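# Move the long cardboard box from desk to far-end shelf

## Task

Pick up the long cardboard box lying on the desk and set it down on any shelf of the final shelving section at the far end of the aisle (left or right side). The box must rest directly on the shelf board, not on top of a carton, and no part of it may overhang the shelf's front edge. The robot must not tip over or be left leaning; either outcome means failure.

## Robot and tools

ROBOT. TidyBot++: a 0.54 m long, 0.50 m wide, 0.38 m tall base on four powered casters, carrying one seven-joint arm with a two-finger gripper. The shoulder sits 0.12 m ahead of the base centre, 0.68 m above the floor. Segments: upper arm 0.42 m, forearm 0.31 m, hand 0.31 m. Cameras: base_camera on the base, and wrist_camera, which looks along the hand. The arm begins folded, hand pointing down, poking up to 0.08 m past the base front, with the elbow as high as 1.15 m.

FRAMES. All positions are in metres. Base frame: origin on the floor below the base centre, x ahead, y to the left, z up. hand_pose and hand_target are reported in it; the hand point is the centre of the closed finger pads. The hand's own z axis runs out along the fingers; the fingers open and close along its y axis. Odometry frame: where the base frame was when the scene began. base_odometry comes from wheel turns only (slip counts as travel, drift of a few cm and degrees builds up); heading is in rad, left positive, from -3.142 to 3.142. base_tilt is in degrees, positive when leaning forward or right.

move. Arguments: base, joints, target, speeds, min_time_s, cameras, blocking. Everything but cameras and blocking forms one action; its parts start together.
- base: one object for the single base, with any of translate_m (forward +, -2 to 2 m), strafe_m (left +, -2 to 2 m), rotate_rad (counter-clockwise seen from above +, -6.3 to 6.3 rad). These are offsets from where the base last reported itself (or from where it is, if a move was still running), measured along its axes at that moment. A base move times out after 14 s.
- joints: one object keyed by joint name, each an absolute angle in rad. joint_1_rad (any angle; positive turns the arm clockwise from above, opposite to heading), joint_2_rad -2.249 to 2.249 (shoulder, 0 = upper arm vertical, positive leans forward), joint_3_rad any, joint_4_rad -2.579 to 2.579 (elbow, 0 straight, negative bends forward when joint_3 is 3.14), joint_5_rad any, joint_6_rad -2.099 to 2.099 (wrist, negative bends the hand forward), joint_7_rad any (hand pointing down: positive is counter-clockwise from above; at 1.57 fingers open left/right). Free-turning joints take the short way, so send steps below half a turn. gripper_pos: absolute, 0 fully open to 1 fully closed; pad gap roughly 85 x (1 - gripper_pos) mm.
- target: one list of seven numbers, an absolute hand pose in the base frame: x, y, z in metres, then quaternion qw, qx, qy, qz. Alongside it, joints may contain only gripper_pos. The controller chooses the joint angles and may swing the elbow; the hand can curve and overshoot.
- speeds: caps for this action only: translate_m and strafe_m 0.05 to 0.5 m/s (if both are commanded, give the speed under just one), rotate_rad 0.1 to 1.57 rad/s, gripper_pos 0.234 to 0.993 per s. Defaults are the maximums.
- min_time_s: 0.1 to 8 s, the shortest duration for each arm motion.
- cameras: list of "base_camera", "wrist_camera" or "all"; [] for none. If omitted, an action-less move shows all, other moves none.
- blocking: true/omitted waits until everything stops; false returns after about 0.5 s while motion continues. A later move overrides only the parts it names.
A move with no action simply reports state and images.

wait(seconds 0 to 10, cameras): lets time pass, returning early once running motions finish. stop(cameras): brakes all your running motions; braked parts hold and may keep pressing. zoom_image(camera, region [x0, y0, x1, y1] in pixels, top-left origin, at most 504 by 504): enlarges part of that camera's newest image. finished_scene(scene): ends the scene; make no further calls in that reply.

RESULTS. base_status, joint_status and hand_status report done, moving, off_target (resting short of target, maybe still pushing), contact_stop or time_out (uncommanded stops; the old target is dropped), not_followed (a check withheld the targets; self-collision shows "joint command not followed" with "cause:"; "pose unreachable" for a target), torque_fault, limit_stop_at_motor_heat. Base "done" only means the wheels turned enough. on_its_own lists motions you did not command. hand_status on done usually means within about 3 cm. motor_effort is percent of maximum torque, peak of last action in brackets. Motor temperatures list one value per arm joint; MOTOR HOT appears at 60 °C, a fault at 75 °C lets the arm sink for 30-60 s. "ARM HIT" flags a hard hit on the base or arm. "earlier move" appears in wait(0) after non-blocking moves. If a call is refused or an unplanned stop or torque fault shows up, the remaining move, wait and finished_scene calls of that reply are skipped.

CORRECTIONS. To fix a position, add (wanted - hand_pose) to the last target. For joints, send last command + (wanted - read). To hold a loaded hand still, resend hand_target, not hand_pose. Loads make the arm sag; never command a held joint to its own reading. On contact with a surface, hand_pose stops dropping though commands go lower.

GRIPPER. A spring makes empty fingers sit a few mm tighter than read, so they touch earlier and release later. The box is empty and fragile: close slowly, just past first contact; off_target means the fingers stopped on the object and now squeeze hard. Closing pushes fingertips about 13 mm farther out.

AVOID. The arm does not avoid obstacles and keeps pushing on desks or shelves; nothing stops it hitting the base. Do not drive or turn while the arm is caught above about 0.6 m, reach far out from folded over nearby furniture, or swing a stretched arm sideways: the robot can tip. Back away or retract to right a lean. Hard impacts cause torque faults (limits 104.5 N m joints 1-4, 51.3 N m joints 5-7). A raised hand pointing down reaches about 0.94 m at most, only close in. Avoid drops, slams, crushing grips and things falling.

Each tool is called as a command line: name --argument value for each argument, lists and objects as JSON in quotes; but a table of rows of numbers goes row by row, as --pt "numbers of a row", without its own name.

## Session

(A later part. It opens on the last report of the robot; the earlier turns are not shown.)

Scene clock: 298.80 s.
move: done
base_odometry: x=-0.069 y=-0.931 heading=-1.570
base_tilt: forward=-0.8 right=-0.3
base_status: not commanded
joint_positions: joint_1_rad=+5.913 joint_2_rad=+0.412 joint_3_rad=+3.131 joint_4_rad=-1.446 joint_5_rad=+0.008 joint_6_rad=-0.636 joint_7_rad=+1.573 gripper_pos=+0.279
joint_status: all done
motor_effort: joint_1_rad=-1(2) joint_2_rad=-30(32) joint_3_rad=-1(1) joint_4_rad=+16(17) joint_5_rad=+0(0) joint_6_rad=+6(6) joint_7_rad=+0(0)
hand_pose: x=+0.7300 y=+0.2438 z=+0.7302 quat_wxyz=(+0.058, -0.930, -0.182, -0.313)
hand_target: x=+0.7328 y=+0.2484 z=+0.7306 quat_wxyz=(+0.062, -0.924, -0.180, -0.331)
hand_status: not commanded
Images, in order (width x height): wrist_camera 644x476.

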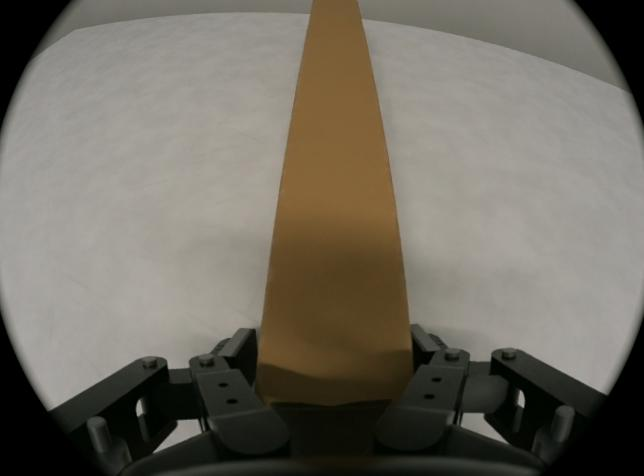

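move --joints '{"joint_1_rad": -0.39, "joint_2_rad": 0.395}'

move --joints '{"gripper_pos": 0.33}' --speeds '{"gripper_pos": 0.234}' --cameras '["wrist_camera"]'

zoom_image --camera "wrist_camera" --region '[170, 250, 490, 450]'

Scene clock: 301.30 s.
move: done
base_odometry: x=-0.069 y=-0.931 heading=-1.570
base_tilt: forward=-0.8 right=-0.3
base_status: not commanded
joint_positions: joint_1_rad=+5.913 joint_2_rad=+0.404 joint_3_rad=+3.131 joint_4_rad=-1.446 joint_5_rad=+0.008 joint_6_rad=-0.635 joint_7_rad=+1.573 gripper_pos=+0.279
joint_status: all done
motor_effort: joint_1_rad=+0(1) joint_2_rad=-28(31) joint_3_rad=+0(1) joint_4_rad=+16(17) joint_5_rad=+0(0) joint_6_rad=+5(6) joint_7_rad=+0(1)
hand_pose: x=+0.7295 y=+0.2435 z=+0.7352 quat_wxyz=(+0.059, -0.929, -0.182, -0.317)
hand_target: x=+0.7323 y=+0.2482 z=+0.7372 quat_wxyz=(+0.063, -0.923, -0.180, -0.335)
hand_status: not commanded
pictures: none

Scene clock: 302.10 s.
move: done
base_odometry: x=-0.069 y=-0.931 heading=-1.570
base_tilt: forward=-0.8 right=-0.3
base_status: not commanded
joint_positions: joint_1_rad=+5.913 joint_2_rad=+0.404 joint_3_rad=+3.131 joint_4_rad=-1.446 joint_5_rad=+0.008 joint_6_rad=-0.635 joint_7_rad=+1.573 gripper_pos=+0.331
joint_status: all done
motor_effort: joint_1_rad=-1(1) joint_2_rad=-29(30) joint_3_rad=-1(1) joint_4_rad=+16(16) joint_5_rad=+0(1) joint_6_rad=+5(6) joint_7_rad=-1(1)
hand_pose: x=+0.7295 y=+0.2434 z=+0.7353 quat_wxyz=(+0.059, -0.929, -0.181, -0.317)
hand_target: x=+0.7323 y=+0.2482 z=+0.7372 quat_wxyz=(+0.063, -0.923, -0.180, -0.335)
hand_status: not commanded
Images, in order (width x height): wrist_camera 644x476.

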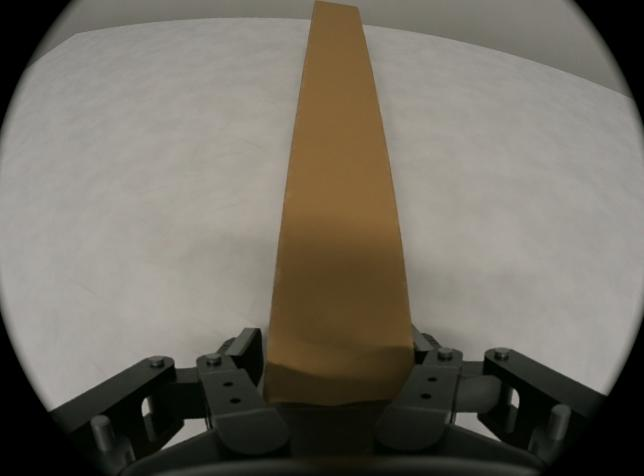

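Scaled by 1.575.

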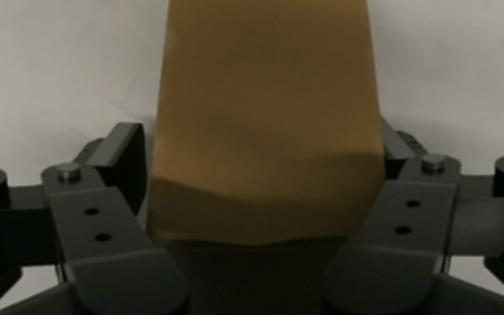

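move --joints '{"gripper_pos": 0.36}' --speeds '{"gripper_pos": 0.234}' --cameras '["wrist_camera"]'

zoom_image --camera "wrist_camera" --region '[170, 250, 490, 450]'

Scene clock: 305.47 s.
move: done
base_odometry: x=-0.069 y=-0.931 heading=-1.570
base_tilt: forward=-0.8 right=-0.3
base_status: not commanded
joint_positions: joint_1_rad=+5.913 joint_2_rad=+0.404 joint_3_rad=+3.131 joint_4_rad=-1.446 joint_5_rad=+0.008 joint_6_rad=-0.635 joint_7_rad=+1.573 gripper_pos=+0.357
joint_status: all done
motor_effort: joint_1_rad=-1(1) joint_2_rad=-30(30) joint_3_rad=+0(2) joint_4_rad=+16(16) joint_5_rad=+0(0) joint_6_rad=+5(6) joint_7_rad=+0(1)
hand_pose: x=+0.7295 y=+0.2433 z=+0.7356 quat_wxyz=(+0.059, -0.929, -0.181, -0.317)
hand_target: x=+0.7323 y=+0.2482 z=+0.7372 quat_wxyz=(+0.063, -0.923, -0.180, -0.335)
hand_status: not commanded
Images, in order (width x height): wrist_camera 644x476.

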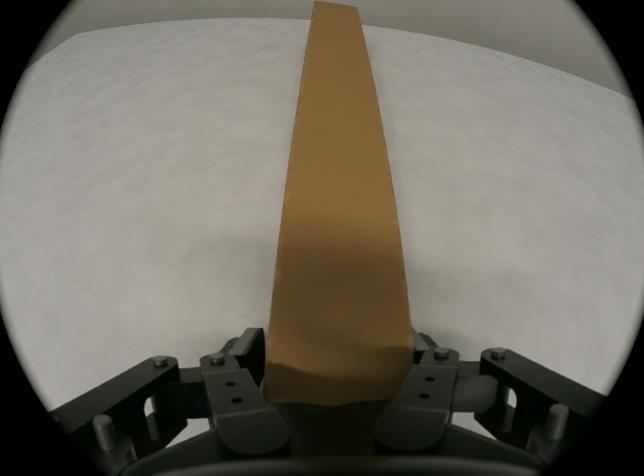

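Scaled by 1.575.

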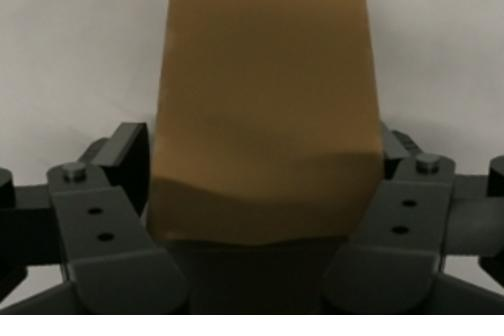

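move --joints '{"gripper_pos": 0.375}' --speeds '{"gripper_pos": 0.234}' --cameras '["wrist_camera"]'

zoom_image --camera "wrist_camera" --region '[170, 250, 490, 450]'

Scene clock: 308.17 s.
move: done
base_odometry: x=-0.069 y=-0.931 heading=-1.570
base_tilt: forward=-0.8 right=-0.3
base_status: not commanded
joint_positions: joint_1_rad=+5.913 joint_2_rad=+0.403 joint_3_rad=+3.131 joint_4_rad=-1.446 joint_5_rad=+0.008 joint_6_rad=-0.635 joint_7_rad=+1.573 gripper_pos=+0.374
joint_status: all done
motor_effort: joint_1_rad=-1(1) joint_2_rad=-29(30) joint_3_rad=-1(2) joint_4_rad=+16(16) joint_5_rad=+0(0) joint_6_rad=+6(6) joint_7_rad=+0(0)
hand_pose: x=+0.7295 y=+0.2433 z=+0.7357 quat_wxyz=(+0.059, -0.929, -0.181, -0.317)
hand_target: x=+0.7323 y=+0.2482 z=+0.7372 quat_wxyz=(+0.063, -0.923, -0.180, -0.335)
hand_status: not commanded
Images, in order (width x height): wrist_camera 644x476.

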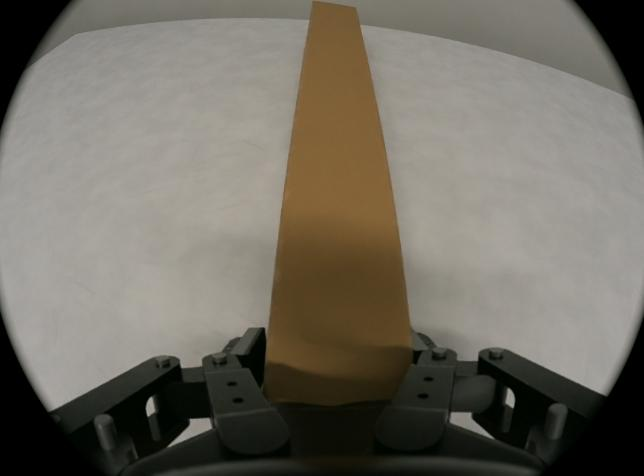

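Scaled by 1.575.

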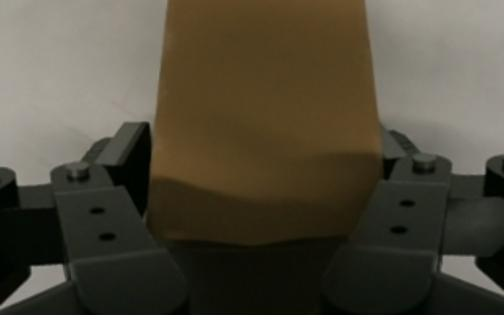

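move --joints '{"gripper_pos": 0.387}' --speeds '{"gripper_pos": 0.234}'

move --joints '{"gripper_pos": 0.399}' --speeds '{"gripper_pos": 0.234}' --cameras '["wrist_camera"]'

zoom_image --camera "wrist_camera" --region '[170, 250, 490, 450]'

Scene clock: 312.43 s.
move: done
base_odometry: x=-0.069 y=-0.931 heading=-1.570
base_tilt: forward=-0.8 right=-0.3
base_status: not commanded
joint_positions: joint_1_rad=+5.913 joint_2_rad=+0.403 joint_3_rad=+3.131 joint_4_rad=-1.446 joint_5_rad=+0.008 joint_6_rad=-0.635 joint_7_rad=+1.573 gripper_pos=+0.386
joint_status: all done
motor_effort: joint_1_rad=+0(1) joint_2_rad=-29(30) joint_3_rad=+0(2) joint_4_rad=+16(16) joint_5_rad=+0(0) joint_6_rad=+5(6) joint_7_rad=+0(1)
hand_pose: x=+0.7295 y=+0.2433 z=+0.7358 quat_wxyz=(+0.059, -0.929, -0.181, -0.317)
hand_target: x=+0.7323 y=+0.2482 z=+0.7372 quat_wxyz=(+0.063, -0.923, -0.180, -0.335)
hand_status: not commanded
pictures: none

Scene clock: 313.30 s.
move: done
base_odometry: x=-0.069 y=-0.931 heading=-1.570
base_tilt: forward=-0.8 right=-0.3
base_status: not commanded
joint_positions: joint_1_rad=+5.913 joint_2_rad=+0.403 joint_3_rad=+3.131 joint_4_rad=-1.446 joint_5_rad=+0.008 joint_6_rad=-0.635 joint_7_rad=+1.573 gripper_pos=+0.398
joint_status: all done
motor_effort: joint_1_rad=+0(1) joint_2_rad=-30(30) joint_3_rad=+0(1) joint_4_rad=+16(16) joint_5_rad=+0(0) joint_6_rad=+5(6) joint_7_rad=+0(0)
hand_pose: x=+0.7295 y=+0.2433 z=+0.7360 quat_wxyz=(+0.059, -0.929, -0.181, -0.317)
hand_target: x=+0.7323 y=+0.2482 z=+0.7372 quat_wxyz=(+0.063, -0.923, -0.180, -0.335)
hand_status: not commanded
Images, in order (width x height): wrist_camera 644x476.

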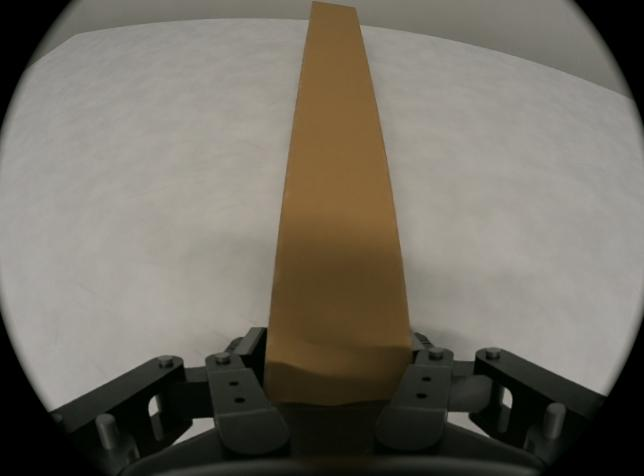

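Scaled by 1.575.

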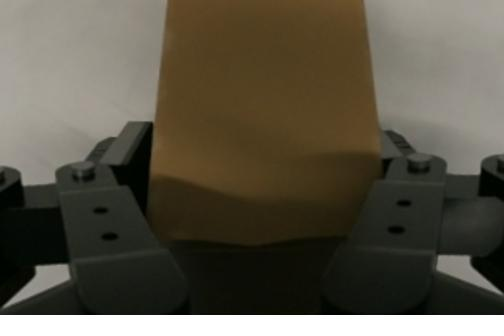

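move --joints '{"gripper_pos": 0.41}' --speeds '{"gripper_pos": 0.234}'

move --joints '{"gripper_pos": 0.42}' --speeds '{"gripper_pos": 0.234}' --cameras '["wrist_camera"]'

zoom_image --camera "wrist_camera" --region '[170, 250, 490, 450]'

Scene clock: 317.37 s.
move: done
base_odometry: x=-0.069 y=-0.931 heading=-1.570
base_tilt: forward=-0.7 right=-0.3
base_status: not commanded
joint_positions: joint_1_rad=+5.913 joint_2_rad=+0.403 joint_3_rad=+3.131 joint_4_rad=-1.446 joint_5_rad=+0.008 joint_6_rad=-0.635 joint_7_rad=+1.573 gripper_pos=+0.410
joint_status: all done
motor_effort: joint_1_rad=+0(1) joint_2_rad=-29(30) joint_3_rad=+0(1) joint_4_rad=+16(16) joint_5_rad=+0(0) joint_6_rad=+6(6) joint_7_rad=-1(1)
hand_pose: x=+0.7295 y=+0.2433 z=+0.7361 quat_wxyz=(+0.059, -0.929, -0.181, -0.317)
hand_target: x=+0.7323 y=+0.2482 z=+0.7372 quat_wxyz=(+0.063, -0.923, -0.180, -0.335)
hand_status: not commanded
pictures: none

Scene clock: 318.13 s.
move: done
base_odometry: x=-0.069 y=-0.931 heading=-1.570
base_tilt: forward=-0.8 right=-0.3
base_status: not commanded
joint_positions: joint_1_rad=+5.913 joint_2_rad=+0.403 joint_3_rad=+3.131 joint_4_rad=-1.446 joint_5_rad=+0.008 joint_6_rad=-0.635 joint_7_rad=+1.573 gripper_pos=+0.417
joint_status: all done
motor_effort: joint_1_rad=+0(1) joint_2_rad=-28(29) joint_3_rad=+0(1) joint_4_rad=+16(16) joint_5_rad=+0(1) joint_6_rad=+6(6) joint_7_rad=+0(1)
hand_pose: x=+0.7295 y=+0.2433 z=+0.7361 quat_wxyz=(+0.059, -0.929, -0.181, -0.317)
hand_target: x=+0.7323 y=+0.2482 z=+0.7372 quat_wxyz=(+0.063, -0.923, -0.180, -0.335)
hand_status: not commanded
Images, in order (width x height): wrist_camera 644x476.

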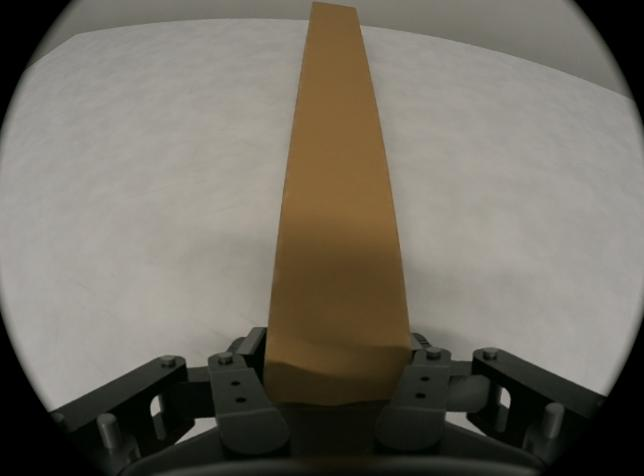

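Scaled by 1.575.

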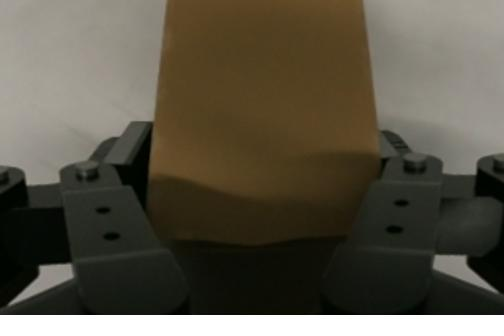

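move --joints '{"gripper_pos": 0.43}' --speeds '{"gripper_pos": 0.234}'

move --joints '{"gripper_pos": 0.438}' --speeds '{"gripper_pos": 0.234}' --cameras '["wrist_camera"]'

zoom_image --camera "wrist_camera" --region '[170, 250, 490, 450]'

Scene clock: 321.00 s.
move: done
base_odometry: x=-0.069 y=-0.931 heading=-1.570
base_tilt: forward=-0.8 right=-0.3
base_status: not commanded
joint_positions: joint_1_rad=+5.913 joint_2_rad=+0.402 joint_3_rad=+3.131 joint_4_rad=-1.446 joint_5_rad=+0.008 joint_6_rad=-0.635 joint_7_rad=+1.573 gripper_pos=+0.428
joint_status: all done
motor_effort: joint_1_rad=-1(1) joint_2_rad=-29(29) joint_3_rad=-1(1) joint_4_rad=+15(16) joint_5_rad=+0(1) joint_6_rad=+6(7) joint_7_rad=-1(1)
hand_pose: x=+0.7295 y=+0.2433 z=+0.7363 quat_wxyz=(+0.059, -0.929, -0.181, -0.317)
hand_target: x=+0.7323 y=+0.2482 z=+0.7372 quat_wxyz=(+0.063, -0.923, -0.180, -0.335)
hand_status: not commanded
pictures: none

Scene clock: 321.87 s.
move: done
base_odometry: x=-0.069 y=-0.931 heading=-1.570
base_tilt: forward=-0.8 right=-0.3
base_status: not commanded
joint_positions: joint_1_rad=+5.913 joint_2_rad=+0.402 joint_3_rad=+3.131 joint_4_rad=-1.446 joint_5_rad=+0.008 joint_6_rad=-0.635 joint_7_rad=+1.573 gripper_pos=+0.436
joint_status: all done
motor_effort: joint_1_rad=+0(1) joint_2_rad=-29(29) joint_3_rad=-1(1) joint_4_rad=+16(16) joint_5_rad=+0(1) joint_6_rad=+6(6) joint_7_rad=-1(1)
hand_pose: x=+0.7295 y=+0.2433 z=+0.7364 quat_wxyz=(+0.059, -0.929, -0.181, -0.317)
hand_target: x=+0.7323 y=+0.2482 z=+0.7372 quat_wxyz=(+0.063, -0.923, -0.180, -0.335)
hand_status: not commanded
Images, in order (width x height): wrist_camera 644x476.

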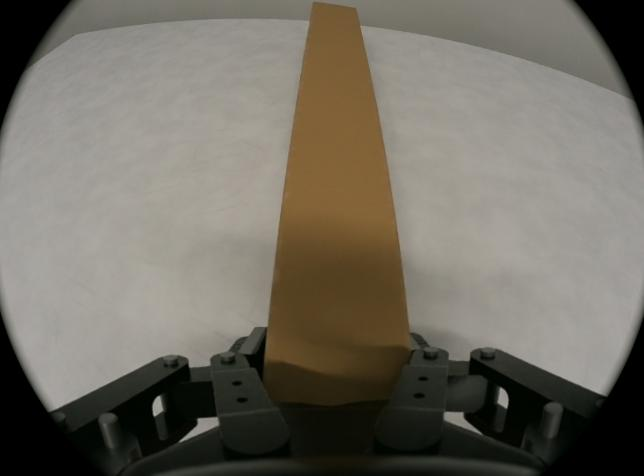

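Scaled by 1.575.

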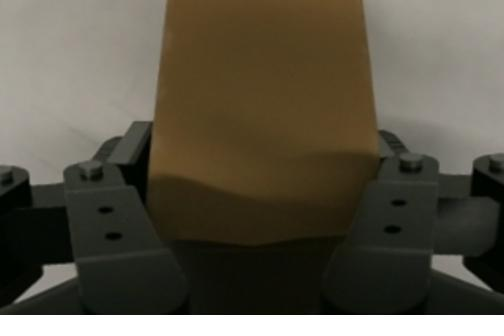

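move --joints '{"gripper_pos": 0.446}' --speeds '{"gripper_pos": 0.234}'

move --joints '{"gripper_pos": 0.454}' --speeds '{"gripper_pos": 0.234}'

move --joints '{"gripper_pos": 0.462}' --speeds '{"gripper_pos": 0.234}' --cameras '["wrist_camera"]'

zoom_image --camera "wrist_camera" --region '[170, 250, 490, 450]'

Scene clock: 325.83 s.
move: done
base_odometry: x=-0.069 y=-0.931 heading=-1.570
base_tilt: forward=-0.8 right=-0.3
base_status: not commanded
joint_positions: joint_1_rad=+5.913 joint_2_rad=+0.402 joint_3_rad=+3.131 joint_4_rad=-1.446 joint_5_rad=+0.008 joint_6_rad=-0.635 joint_7_rad=+1.573 gripper_pos=+0.444
joint_status: all done
motor_effort: joint_1_rad=+0(1) joint_2_rad=-28(29) joint_3_rad=-1(2) joint_4_rad=+16(16) joint_5_rad=+0(1) joint_6_rad=+6(6) joint_7_rad=-1(1)
hand_pose: x=+0.7295 y=+0.2433 z=+0.7365 quat_wxyz=(+0.059, -0.929, -0.181, -0.317)
hand_target: x=+0.7323 y=+0.2482 z=+0.7372 quat_wxyz=(+0.063, -0.923, -0.180, -0.335)
hand_status: not commanded
pictures: none

Scene clock: 326.57 s.
move: done
base_odometry: x=-0.069 y=-0.931 heading=-1.570
base_tilt: forward=-0.8 right=-0.3
base_status: not commanded
joint_positions: joint_1_rad=+5.913 joint_2_rad=+0.402 joint_3_rad=+3.131 joint_4_rad=-1.446 joint_5_rad=+0.008 joint_6_rad=-0.635 joint_7_rad=+1.573 gripper_pos=+0.449
joint_status: all done
motor_effort: joint_1_rad=-1(1) joint_2_rad=-29(29) joint_3_rad=+0(1) joint_4_rad=+16(16) joint_5_rad=+0(0) joint_6_rad=+7(7) joint_7_rad=+0(1)
hand_pose: x=+0.7295 y=+0.2433 z=+0.7366 quat_wxyz=(+0.059, -0.929, -0.181, -0.317)
hand_target: x=+0.7323 y=+0.2482 z=+0.7372 quat_wxyz=(+0.063, -0.923, -0.180, -0.335)
hand_status: not commanded
pictures: none

Scene clock: 327.20 s.
move: off_target
base_odometry: x=-0.069 y=-0.931 heading=-1.570
base_tilt: forward=-0.7 right=-0.3
base_status: not commanded
joint_positions: joint_1_rad=+5.913 joint_2_rad=+0.402 joint_3_rad=+3.131 joint_4_rad=-1.446 joint_5_rad=+0.008 joint_6_rad=-0.635 joint_7_rad=+1.573 gripper_pos=+0.449
joint_status: gripper_pos off_target (ended at +0.449, target +0.462)
motor_effort: joint_1_rad=+0(1) joint_2_rad=-29(29) joint_3_rad=-1(1) joint_4_rad=+16(16) joint_5_rad=+0(1) joint_6_rad=+6(6) joint_7_rad=-1(1)
hand_pose: x=+0.7295 y=+0.2433 z=+0.7366 quat_wxyz=(+0.059, -0.929, -0.181, -0.317)
hand_target: x=+0.7323 y=+0.2482 z=+0.7372 quat_wxyz=(+0.063, -0.923, -0.180, -0.335)
hand_status: not commanded
Images, in order (width x height): wrist_camera 644x476.

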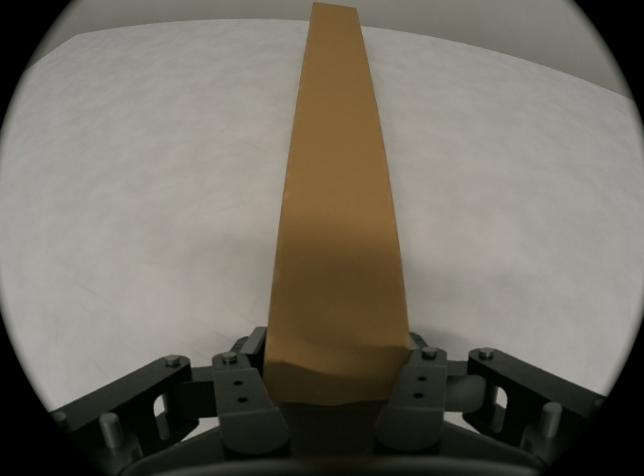

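Scaled by 1.575.

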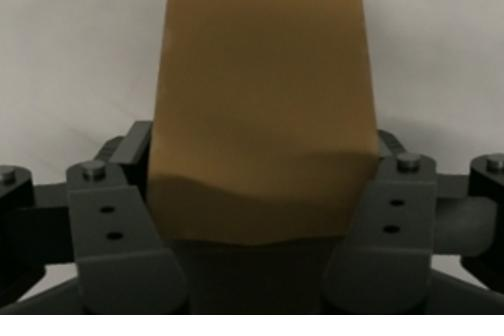

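move --joints '{"gripper_pos": 0.449}' --speeds '{"gripper_pos": 0.234}'

move --joints '{"joint_1_rad": -0.39, "joint_2_rad": 0.36}' --min_time_s 2 --cameras '["wrist_camera"]'

Scene clock: 331.43 s.
move: done
base_odometry: x=-0.069 y=-0.931 heading=-1.570
base_tilt: forward=-0.8 right=-0.3
base_status: not commanded
joint_positions: joint_1_rad=+5.913 joint_2_rad=+0.402 joint_3_rad=+3.131 joint_4_rad=-1.446 joint_5_rad=+0.008 joint_6_rad=-0.635 joint_7_rad=+1.573 gripper_pos=+0.449
joint_status: all done
motor_effort: joint_1_rad=+0(1) joint_2_rad=-29(29) joint_3_rad=+0(1) joint_4_rad=+16(16) joint_5_rad=+0(1) joint_6_rad=+5(6) joint_7_rad=+0(1)
hand_pose: x=+0.7295 y=+0.2433 z=+0.7366 quat_wxyz=(+0.059, -0.929, -0.181, -0.317)
hand_target: x=+0.7323 y=+0.2482 z=+0.7372 quat_wxyz=(+0.063, -0.923, -0.180, -0.335)
hand_status: not commanded
pictures: none

Scene clock: 333.70 s.
move: done
base_odometry: x=-0.069 y=-0.931 heading=-1.570
base_tilt: forward=-0.8 right=-0.3
base_status: not commanded
joint_positions: joint_1_rad=+5.913 joint_2_rad=+0.382 joint_3_rad=+3.131 joint_4_rad=-1.446 joint_5_rad=+0.008 joint_6_rad=-0.635 joint_7_rad=+1.573 gripper_pos=+0.449
joint_status: all done
motor_effort: joint_1_rad=-1(1) joint_2_rad=-31(32) joint_3_rad=-1(2) joint_4_rad=+17(17) joint_5_rad=+0(1) joint_6_rad=+7(7) joint_7_rad=+0(1)
hand_pose: x=+0.7283 y=+0.2428 z=+0.7498 quat_wxyz=(+0.061, -0.926, -0.181, -0.327)
hand_target: x=+0.7302 y=+0.2473 z=+0.7603 quat_wxyz=(+0.066, -0.917, -0.179, -0.352)
hand_status: not commanded
Images, in order (width x height): wrist_camera 644x476.

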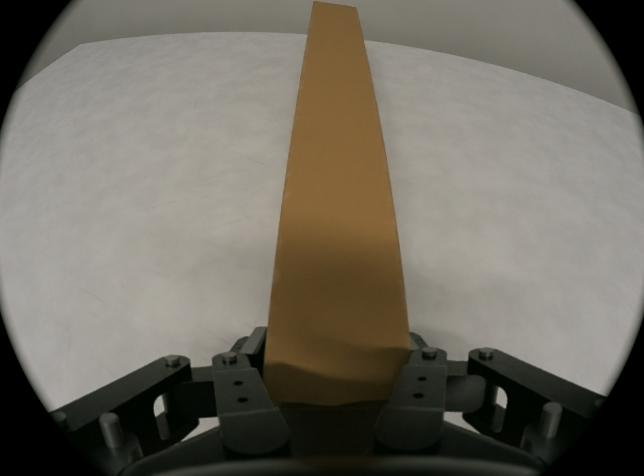

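move --joints '{"joint_1_rad": -0.37, "joint_2_rad": 0.12, "joint_4_rad": -1.0, "joint_6_rad": -1.40}' --min_time_s 2.5 --cameras '["wrist_camera"]'

Scene clock: 372.70 s.
move: done
base_odometry: x=-0.069 y=-0.931 heading=-1.570
base_tilt: forward=-0.8 right=-0.3
base_status: not commanded
joint_positions: joint_1_rad=+5.913 joint_2_rad=+0.130 joint_3_rad=+3.131 joint_4_rad=-1.025 joint_5_rad=+0.008 joint_6_rad=-1.338 joint_7_rad=+1.573 gripper_pos=+0.449
joint_status: all done
motor_effort: joint_1_rad=+0(1) joint_2_rad=-22(32) joint_3_rad=-1(1) joint_4_rad=+16(19) joint_5_rad=+0(1) joint_6_rad=+7(8) joint_7_rad=+0(1)
hand_pose: x=+0.6117 y=+0.1954 z=+0.9779 quat_wxyz=(+0.057, -0.931, -0.180, -0.314)
hand_target: x=+0.5998 y=+0.1837 z=+0.9834 quat_wxyz=(+0.054, -0.936, -0.172, -0.301)
hand_status: not commanded
Images, in order (width x height): wrist_camera 644x476.

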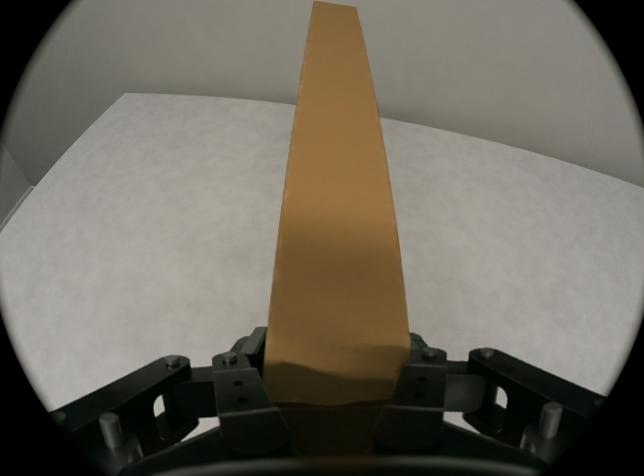

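move --base '{"translate_m": -0.85}' --cameras '["wrist_camera"]'

move --base '{"rotate_rad": 3.14}' --joints '{"joint_1_rad": 0.0}' --speeds '{"rotate_rad": 0.8}' --cameras '["all"]'

Scene clock: 378.60 s.
move: done
base_odometry: x=-0.069 y=-0.081 heading=-1.570
base_tilt: forward=-0.8 right=-0.3
base_status: done
joint_positions: joint_1_rad=+5.913 joint_2_rad=+0.123 joint_3_rad=+3.134 joint_4_rad=-1.025 joint_5_rad=+0.008 joint_6_rad=-1.342 joint_7_rad=+1.573 gripper_pos=+0.449
joint_status: not commanded
motor_effort: joint_1_rad=+0(1) joint_2_rad=-22(25) joint_3_rad=+0(1) joint_4_rad=+16(17) joint_5_rad=+0(1) joint_6_rad=+7(7) joint_7_rad=+0(1)
hand_pose: x=+0.6092 y=+0.1933 z=+0.9808 quat_wxyz=(+0.056, -0.930, -0.179, -0.315)
hand_target: x=+0.5998 y=+0.1837 z=+0.9834 quat_wxyz=(+0.054, -0.936, -0.172, -0.301)
hand_status: not commanded
Images, in order (width x height): wrist_camera 644x476.

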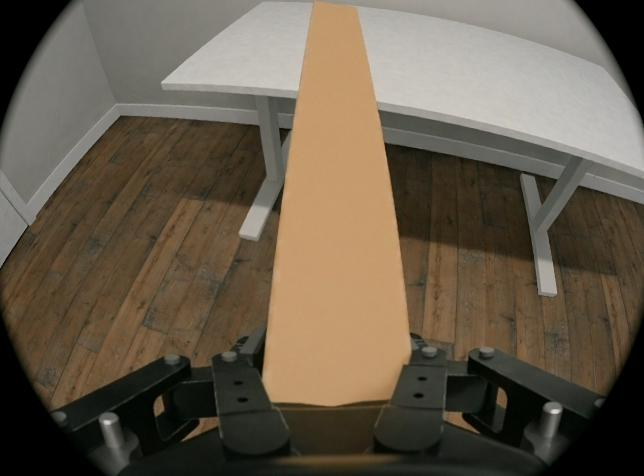

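Scene clock: 386.77 s.
move: off_target
base_odometry: x=-0.069 y=-0.081 heading=+1.557
base_tilt: forward=-0.8 right=-0.2
base_status: done
joint_positions: joint_1_rad=+6.402 joint_2_rad=+0.076 joint_3_rad=+3.273 joint_4_rad=-1.025 joint_5_rad=+0.097 joint_6_rad=-1.448 joint_7_rad=+1.481 gripper_pos=+0.449
joint_status: joint_1_rad off_target (ended at +6.402, target +6.283)
motor_effort: joint_1_rad=-23(30) joint_2_rad=-10(24) joint_3_rad=-22(27) joint_4_rad=+19(20) joint_5_rad=-23(31) joint_6_rad=+20(25) joint_7_rad=+15(21)
hand_pose: x=+0.5845 y=-0.1450 z=+0.9872 quat_wxyz=(-0.076, -0.940, +0.168, -0.287)
hand_target: x=+0.6337 y=-0.0026 z=+0.9834 quat_wxyz=(-0.002, -0.952, +0.003, -0.306)
hand_status: not commanded
pictures: base_camera, wrist_camera
Images, in order (width x height): base_camera 644x364, wrist_camera 644x476.

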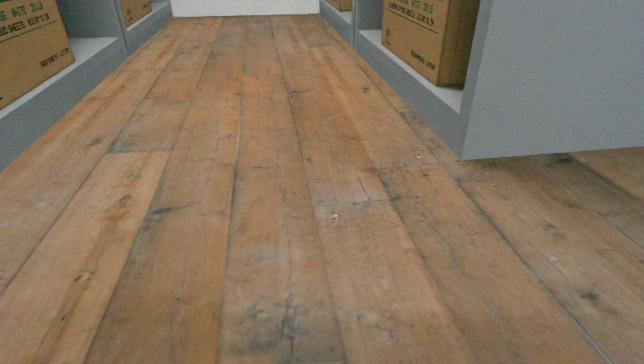

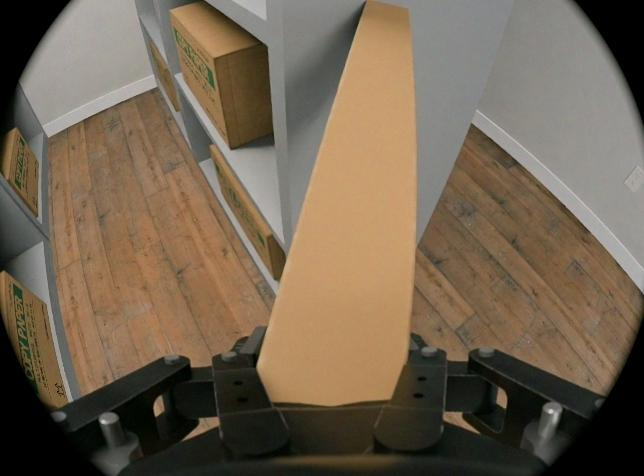

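move --base '{"translate_m": -0.2}' --speeds '{"translate_m": 0.2}' --cameras '["all"]'

Scene clock: 391.57 s.
move: done
base_odometry: x=-0.072 y=-0.281 heading=+1.557
base_tilt: forward=-0.8 right=-0.3
base_status: done
joint_positions: joint_1_rad=+6.287 joint_2_rad=+0.095 joint_3_rad=+3.152 joint_4_rad=-1.023 joint_5_rad=+0.037 joint_6_rad=-1.445 joint_7_rad=+1.534 gripper_pos=+0.449
joint_status: not commanded
on_its_own: joint_1_rad moved -0.115 to your old target +6.283
motor_effort: joint_1_rad=+0(21) joint_2_rad=-20(22) joint_3_rad=+0(19) joint_4_rad=+16(19) joint_5_rad=+0(21) joint_6_rad=+6(20) joint_7_rad=+0(15)
hand_pose: x=+0.6119 y=-0.0166 z=+0.9774 quat_wxyz=(-0.015, -0.958, +0.027, -0.285)
hand_target: x=+0.6337 y=-0.0026 z=+0.9834 quat_wxyz=(-0.002, -0.952, +0.003, -0.306)
hand_status: not commanded
pictures: base_camera, wrist_camera
Images, in order (width x height): base_camera 644x364, wrist_camera 644x476.

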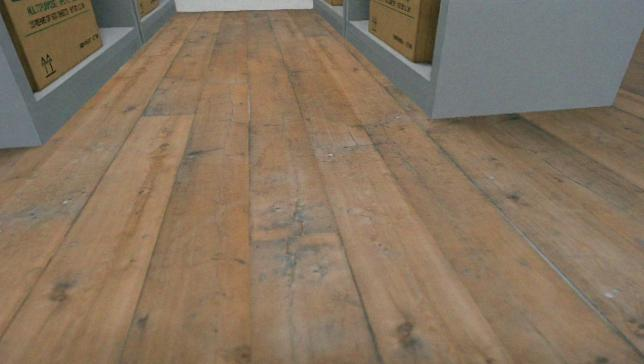

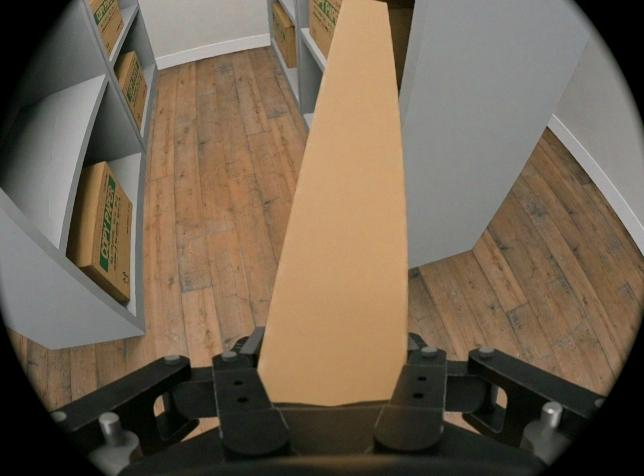

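move --base '{"rotate_rad": 0.24}' --speeds '{"rotate_rad": 0.5}'

move --base '{"strafe_m": -0.154}' --speeds '{"strafe_m": 0.2}' --cameras '["all"]'

Scene clock: 415.77 s.
move: done
base_odometry: x=-0.072 y=-0.281 heading=+1.797
base_tilt: forward=-0.8 right=-0.3
base_status: done
joint_positions: joint_1_rad=+6.287 joint_2_rad=+0.096 joint_3_rad=+3.151 joint_4_rad=-1.023 joint_5_rad=+0.037 joint_6_rad=-1.445 joint_7_rad=+1.534 gripper_pos=+0.449
joint_status: not commanded
motor_effort: joint_1_rad=+0(2) joint_2_rad=-20(21) joint_3_rad=-1(3) joint_4_rad=+16(16) joint_5_rad=+0(2) joint_6_rad=+5(6) joint_7_rad=+0(1)
hand_pose: x=+0.6119 y=-0.0162 z=+0.9774 quat_wxyz=(-0.015, -0.958, +0.027, -0.285)
hand_target: x=+0.6337 y=-0.0026 z=+0.9834 quat_wxyz=(-0.002, -0.952, +0.003, -0.306)
hand_status: not commanded
pictures: none

Scene clock: 417.30 s.
move: done
base_odometry: x=+0.078 y=-0.246 heading=+1.798
base_tilt: forward=-0.8 right=-0.3
base_status: done
joint_positions: joint_1_rad=+6.287 joint_2_rad=+0.096 joint_3_rad=+3.151 joint_4_rad=-1.023 joint_5_rad=+0.037 joint_6_rad=-1.445 joint_7_rad=+1.534 gripper_pos=+0.449
joint_status: not commanded
motor_effort: joint_1_rad=-1(2) joint_2_rad=-20(21) joint_3_rad=+0(2) joint_4_rad=+16(16) joint_5_rad=+1(1) joint_6_rad=+7(7) joint_7_rad=+0(0)
hand_pose: x=+0.6119 y=-0.0162 z=+0.9773 quat_wxyz=(-0.015, -0.958, +0.027, -0.285)
hand_target: x=+0.6337 y=-0.0026 z=+0.9834 quat_wxyz=(-0.002, -0.952, +0.003, -0.306)
hand_status: not commanded
pictures: base_camera, wrist_camera
Images, in order (width x height): base_camera 644x364, wrist_camera 644x476.

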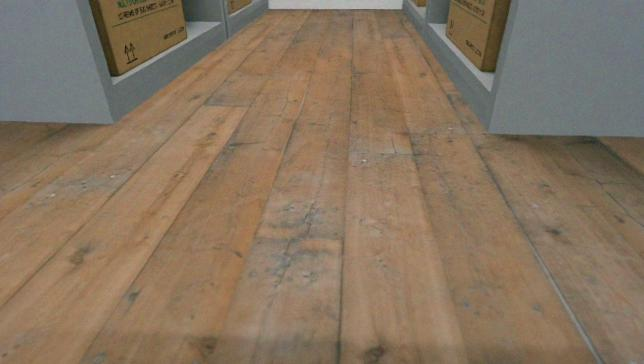

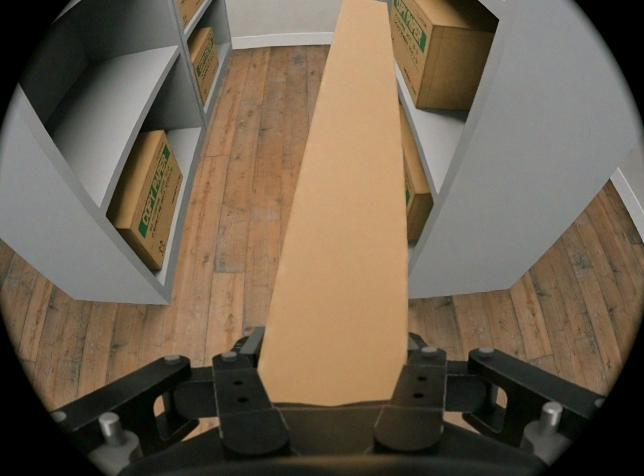

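zoom_image --camera "base_camera" --region '[70, 0, 540, 150]'

Scaled by 1.072.

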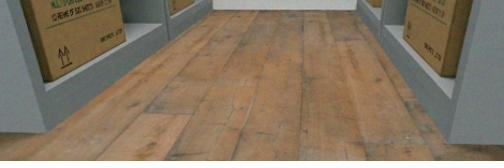

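move --base '{"rotate_rad": -0.085, "strafe_m": 0.13}' --speeds '{"rotate_rad": 0.5, "strafe_m": 0.2}' --cameras '["all"]'

zoom_image --camera "base_camera" --region '[70, 0, 570, 150]'

Scene clock: 431.37 s.
move: done
base_odometry: x=-0.049 y=-0.276 heading=+1.712
base_tilt: forward=-0.8 right=-0.3
base_status: done
joint_positions: joint_1_rad=+6.287 joint_2_rad=+0.096 joint_3_rad=+3.152 joint_4_rad=-1.023 joint_5_rad=+0.037 joint_6_rad=-1.445 joint_7_rad=+1.534 gripper_pos=+0.449
joint_status: not commanded
motor_effort: joint_1_rad=-1(3) joint_2_rad=-19(22) joint_3_rad=+0(3) joint_4_rad=+16(16) joint_5_rad=+0(1) joint_6_rad=+5(6) joint_7_rad=+0(1)
hand_pose: x=+0.6119 y=-0.0164 z=+0.9773 quat_wxyz=(-0.015, -0.958, +0.027, -0.285)
hand_target: x=+0.6337 y=-0.0026 z=+0.9834 quat_wxyz=(-0.002, -0.952, +0.003, -0.306)
hand_status: not commanded
pictures: base_camera, wrist_camera
Images, in order (width x height): base_camera 644x364, wrist_camera 644x476.

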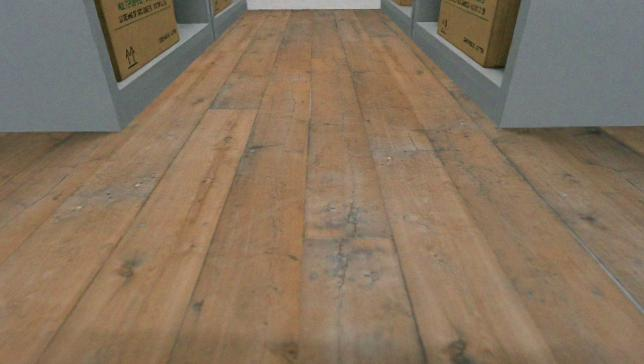

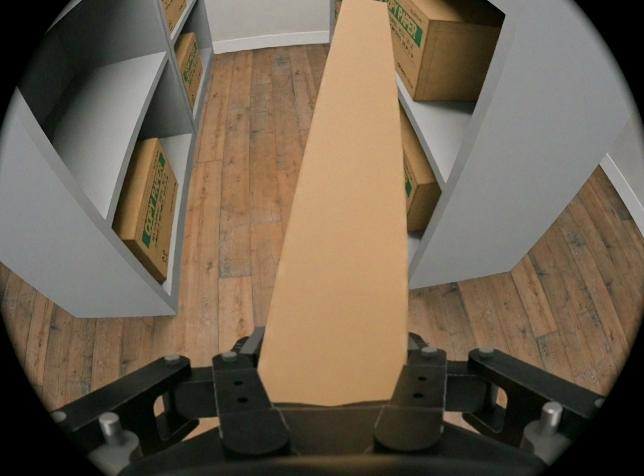

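Scaled by 1.008.

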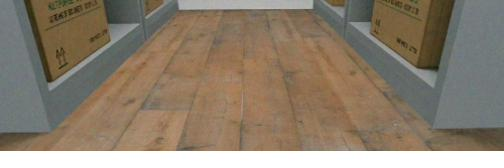

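move --joints '{"joint_1_rad": 0.799, "joint_2_rad": 0.149, "joint_3_rad": 3.1416, "joint_4_rad": -1.422, "joint_5_rad": -0.54, "joint_6_rad": -1.175, "joint_7_rad": 2.57}' --min_time_s 2.5 --cameras '["wrist_camera"]'

Scene clock: 521.67 s.
move: done
base_odometry: x=-0.049 y=-0.276 heading=+1.712
base_tilt: forward=-0.8 right=-0.3
base_status: not commanded
joint_positions: joint_1_rad=+7.062 joint_2_rad=+0.118 joint_3_rad=+3.152 joint_4_rad=-1.389 joint_5_rad=-0.460 joint_6_rad=-1.251 joint_7_rad=+2.515 gripper_pos=+0.449
joint_status: all done
motor_effort: joint_1_rad=+0(2) joint_2_rad=-21(23) joint_3_rad=+0(2) joint_4_rad=+16(17) joint_5_rad=-4(5) joint_6_rad=+4(7) joint_7_rad=+0(1)
hand_pose: x=+0.5500 y=-0.2455 z=+0.8615 quat_wxyz=(+0.004, -0.955, -0.046, -0.292)
hand_target: x=+0.5722 y=-0.2521 z=+0.8516 quat_wxyz=(+0.014, -0.945, -0.042, -0.323)
hand_status: not commanded
Images, in order (width x height): wrist_camera 644x476.

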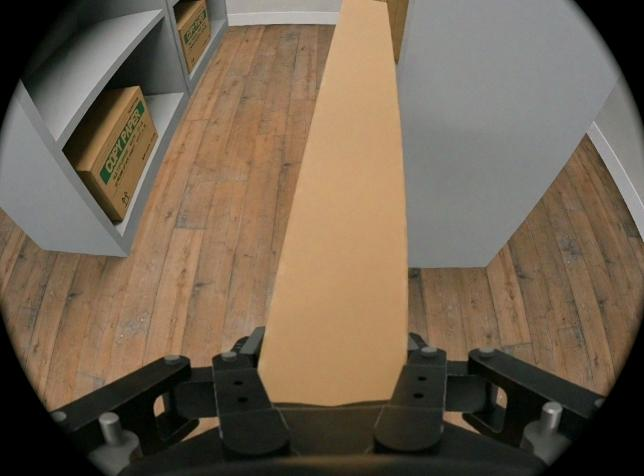

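move --joints '{"joint_1_rad": 1.264, "joint_2_rad": 0.205, "joint_3_rad": 3.13, "joint_4_rad": -1.81, "joint_5_rad": -0.77, "joint_6_rad": -1.07, "joint_7_rad": 3.26}' --min_time_s 1.5 --cameras '["wrist_camera"]'

move --joints '{"joint_1_rad": 1.571, "joint_2_rad": 0.29, "joint_3_rad": 3.13, "joint_4_rad": -2.1, "joint_5_rad": -0.83, "joint_6_rad": -0.97, "joint_7_rad": 3.76}' --min_time_s 1.5 --cameras '["all"]'

Scene clock: 527.90 s.
move: done
base_odometry: x=-0.049 y=-0.276 heading=+1.712
base_tilt: forward=-0.8 right=-0.3
base_status: not commanded
joint_positions: joint_1_rad=+7.526 joint_2_rad=+0.174 joint_3_rad=+3.150 joint_4_rad=-1.780 joint_5_rad=-0.688 joint_6_rad=-1.135 joint_7_rad=+3.205 gripper_pos=+0.449
joint_status: all done
motor_effort: joint_1_rad=+0(2) joint_2_rad=-20(22) joint_3_rad=-1(3) joint_4_rad=+14(17) joint_5_rad=-5(7) joint_6_rad=+0(4) joint_7_rad=+0(1)
hand_pose: x=+0.4178 y=-0.3277 z=+0.7274 quat_wxyz=(+0.015, -0.950, -0.048, -0.309)
hand_target: x=+0.4321 y=-0.3393 z=+0.7181 quat_wxyz=(+0.008, -0.941, -0.034, -0.336)
hand_status: not commanded
Images, in order (width x height): wrist_camera 644x476.

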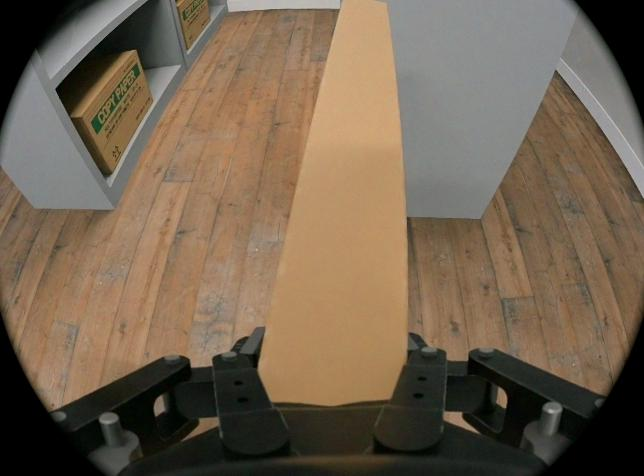

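Scene clock: 530.03 s.
move: done
base_odometry: x=-0.049 y=-0.276 heading=+1.712
base_tilt: forward=-0.8 right=-0.3
base_status: not commanded
joint_positions: joint_1_rad=+7.833 joint_2_rad=+0.260 joint_3_rad=+3.146 joint_4_rad=-2.075 joint_5_rad=-0.751 joint_6_rad=-1.030 joint_7_rad=+3.706 gripper_pos=+0.449
joint_status: all done
motor_effort: joint_1_rad=+0(2) joint_2_rad=-20(22) joint_3_rad=-1(3) joint_4_rad=+10(14) joint_5_rad=-4(6) joint_6_rad=-3(4) joint_7_rad=+0(2)
hand_pose: x=+0.3075 y=-0.3131 z=+0.6192 quat_wxyz=(+0.021, -0.950, -0.051, -0.308)
hand_target: x=+0.3135 y=-0.3265 z=+0.6093 quat_wxyz=(+0.004, -0.946, -0.032, -0.323)
hand_status: not commanded
pictures: base_camera, wrist_camera
Images, in order (width x height): base_camera 644x364, wrist_camera 644x476.

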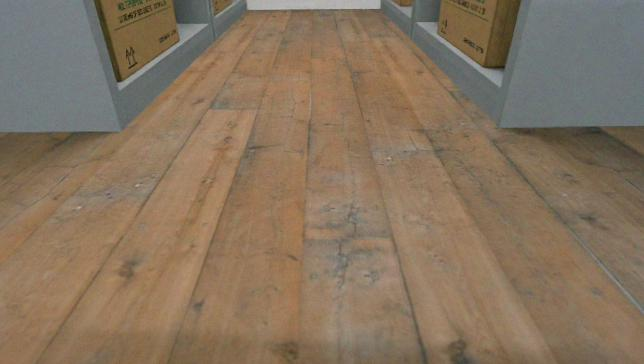

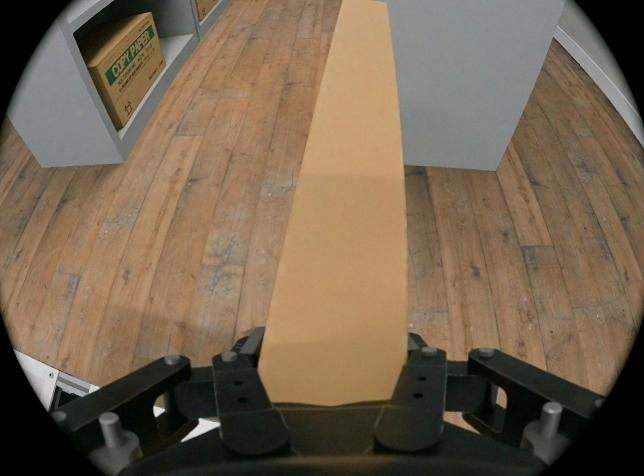

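move --base '{"translate_m": 1.2}' --speeds '{"translate_m": 0.4}' --cameras '["all"]'

Scene clock: 547.27 s.
move: done
TORQUE WARNING: joint_5_rad reached its warning level (29.4 N m). A warning alone does not stop the arm.
base_odometry: x=-0.217 y=+0.910 heading=+1.716
base_tilt: forward=-0.8 right=-0.3
base_status: done
joint_positions: joint_1_rad=+8.048 joint_2_rad=+0.272 joint_3_rad=+3.334 joint_4_rad=-2.201 joint_5_rad=-0.456 joint_6_rad=-1.045 joint_7_rad=+3.791 gripper_pos=+0.449
joint_status: not commanded
motor_effort: joint_1_rad=-29(55) joint_2_rad=-19(21) joint_3_rad=-29(50) joint_4_rad=+24(33) joint_5_rad=-76(94) joint_6_rad=+2(17) joint_7_rad=-4(11)
hand_pose: x=+0.1443 y=-0.2449 z=+0.5626 quat_wxyz=(+0.081, -0.973, +0.021, -0.214)
hand_target: x=+0.3135 y=-0.3265 z=+0.6093 quat_wxyz=(+0.004, -0.946, -0.032, -0.323)
hand_status: not commanded
pictures: base_camera, wrist_camera
Images, in order (width x height): base_camera 644x364, wrist_camera 644x476.

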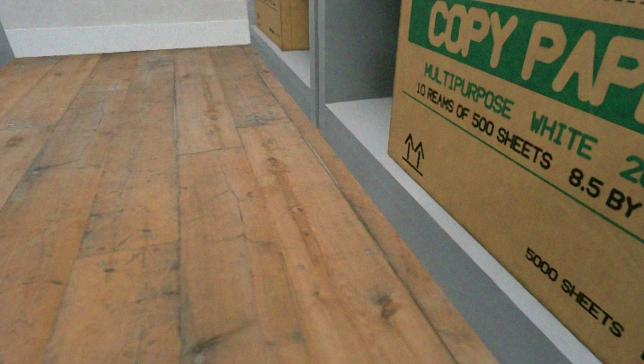

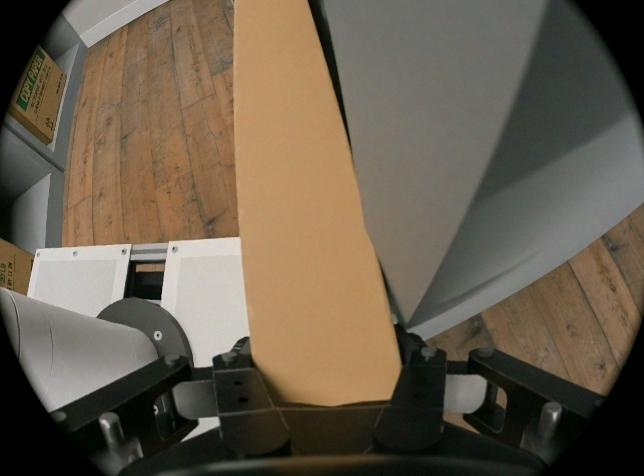

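move --base '{"translate_m": -0.15}' --speeds '{"translate_m": 0.15}' --cameras '["all"]'

Scene clock: 554.60 s.
move: done
base_odometry: x=-0.195 y=+0.761 heading=+1.715
base_tilt: forward=-0.8 right=-0.3
base_status: done
joint_positions: joint_1_rad=+7.861 joint_2_rad=+0.308 joint_3_rad=+3.133 joint_4_rad=-2.182 joint_5_rad=-0.716 joint_6_rad=-1.027 joint_7_rad=+3.777 gripper_pos=+0.449
joint_status: not commanded
motor_effort: joint_1_rad=+2(28) joint_2_rad=-24(28) joint_3_rad=+0(30) joint_4_rad=+22(26) joint_5_rad=-21(75) joint_6_rad=+5(6) joint_7_rad=-3(4)
hand_pose: x=+0.2958 y=-0.2558 z=+0.5834 quat_wxyz=(+0.085, -0.947, -0.065, -0.304)
hand_target: x=+0.3135 y=-0.3265 z=+0.6093 quat_wxyz=(+0.004, -0.946, -0.032, -0.323)
hand_status: not commanded
pictures: base_camera, wrist_camera
Images, in order (width x height): base_camera 644x364, wrist_camera 644x476.

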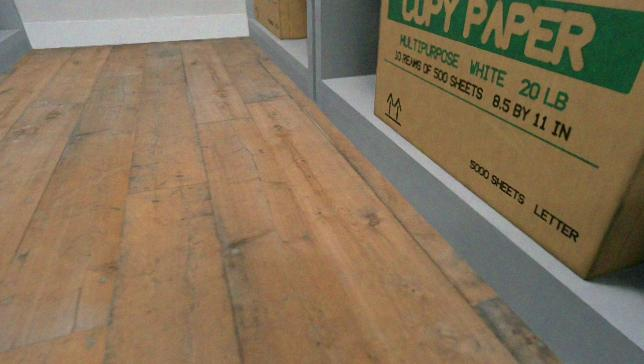

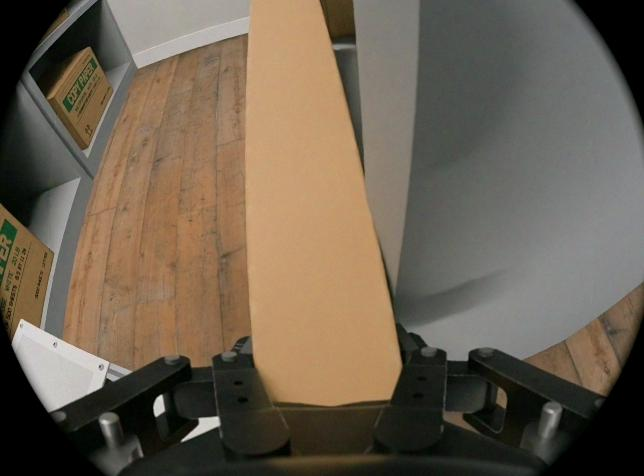

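move --base '{"translate_m": -0.12, "strafe_m": 0.06}' --speeds '{"translate_m": 0.15}' --cameras '["all"]'

Scene clock: 566.03 s.
move: done
base_odometry: x=-0.237 y=+0.634 heading=+1.715
base_tilt: forward=-0.8 right=-0.3
base_status: done
joint_positions: joint_1_rad=+7.852 joint_2_rad=+0.302 joint_3_rad=+3.124 joint_4_rad=-2.116 joint_5_rad=-0.770 joint_6_rad=-1.012 joint_7_rad=+3.777 gripper_pos=+0.449
joint_status: not commanded
motor_effort: joint_1_rad=+0(4) joint_2_rad=-19(23) joint_3_rad=-1(3) joint_4_rad=+9(22) joint_5_rad=-4(20) joint_6_rad=-4(4) joint_7_rad=+0(3)
hand_pose: x=+0.3101 y=-0.2968 z=+0.6000 quat_wxyz=(+0.040, -0.946, -0.065, -0.316)
hand_target: x=+0.3135 y=-0.3265 z=+0.6093 quat_wxyz=(+0.004, -0.946, -0.032, -0.323)
hand_status: not commanded
pictures: base_camera, wrist_camera
Images, in order (width x height): base_camera 644x364, wrist_camera 644x476.

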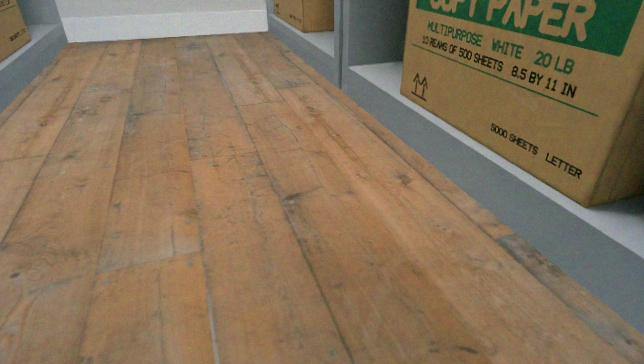

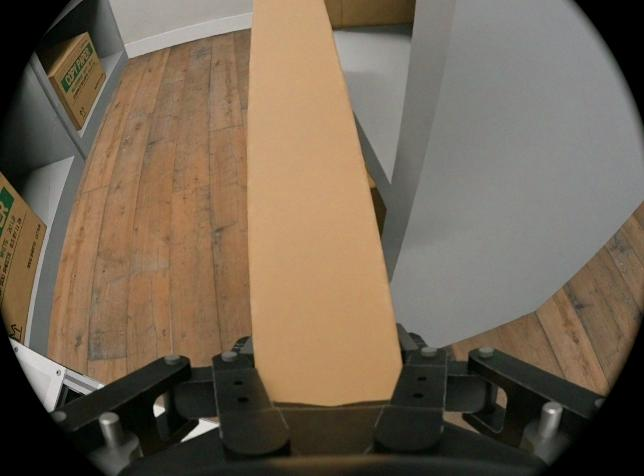

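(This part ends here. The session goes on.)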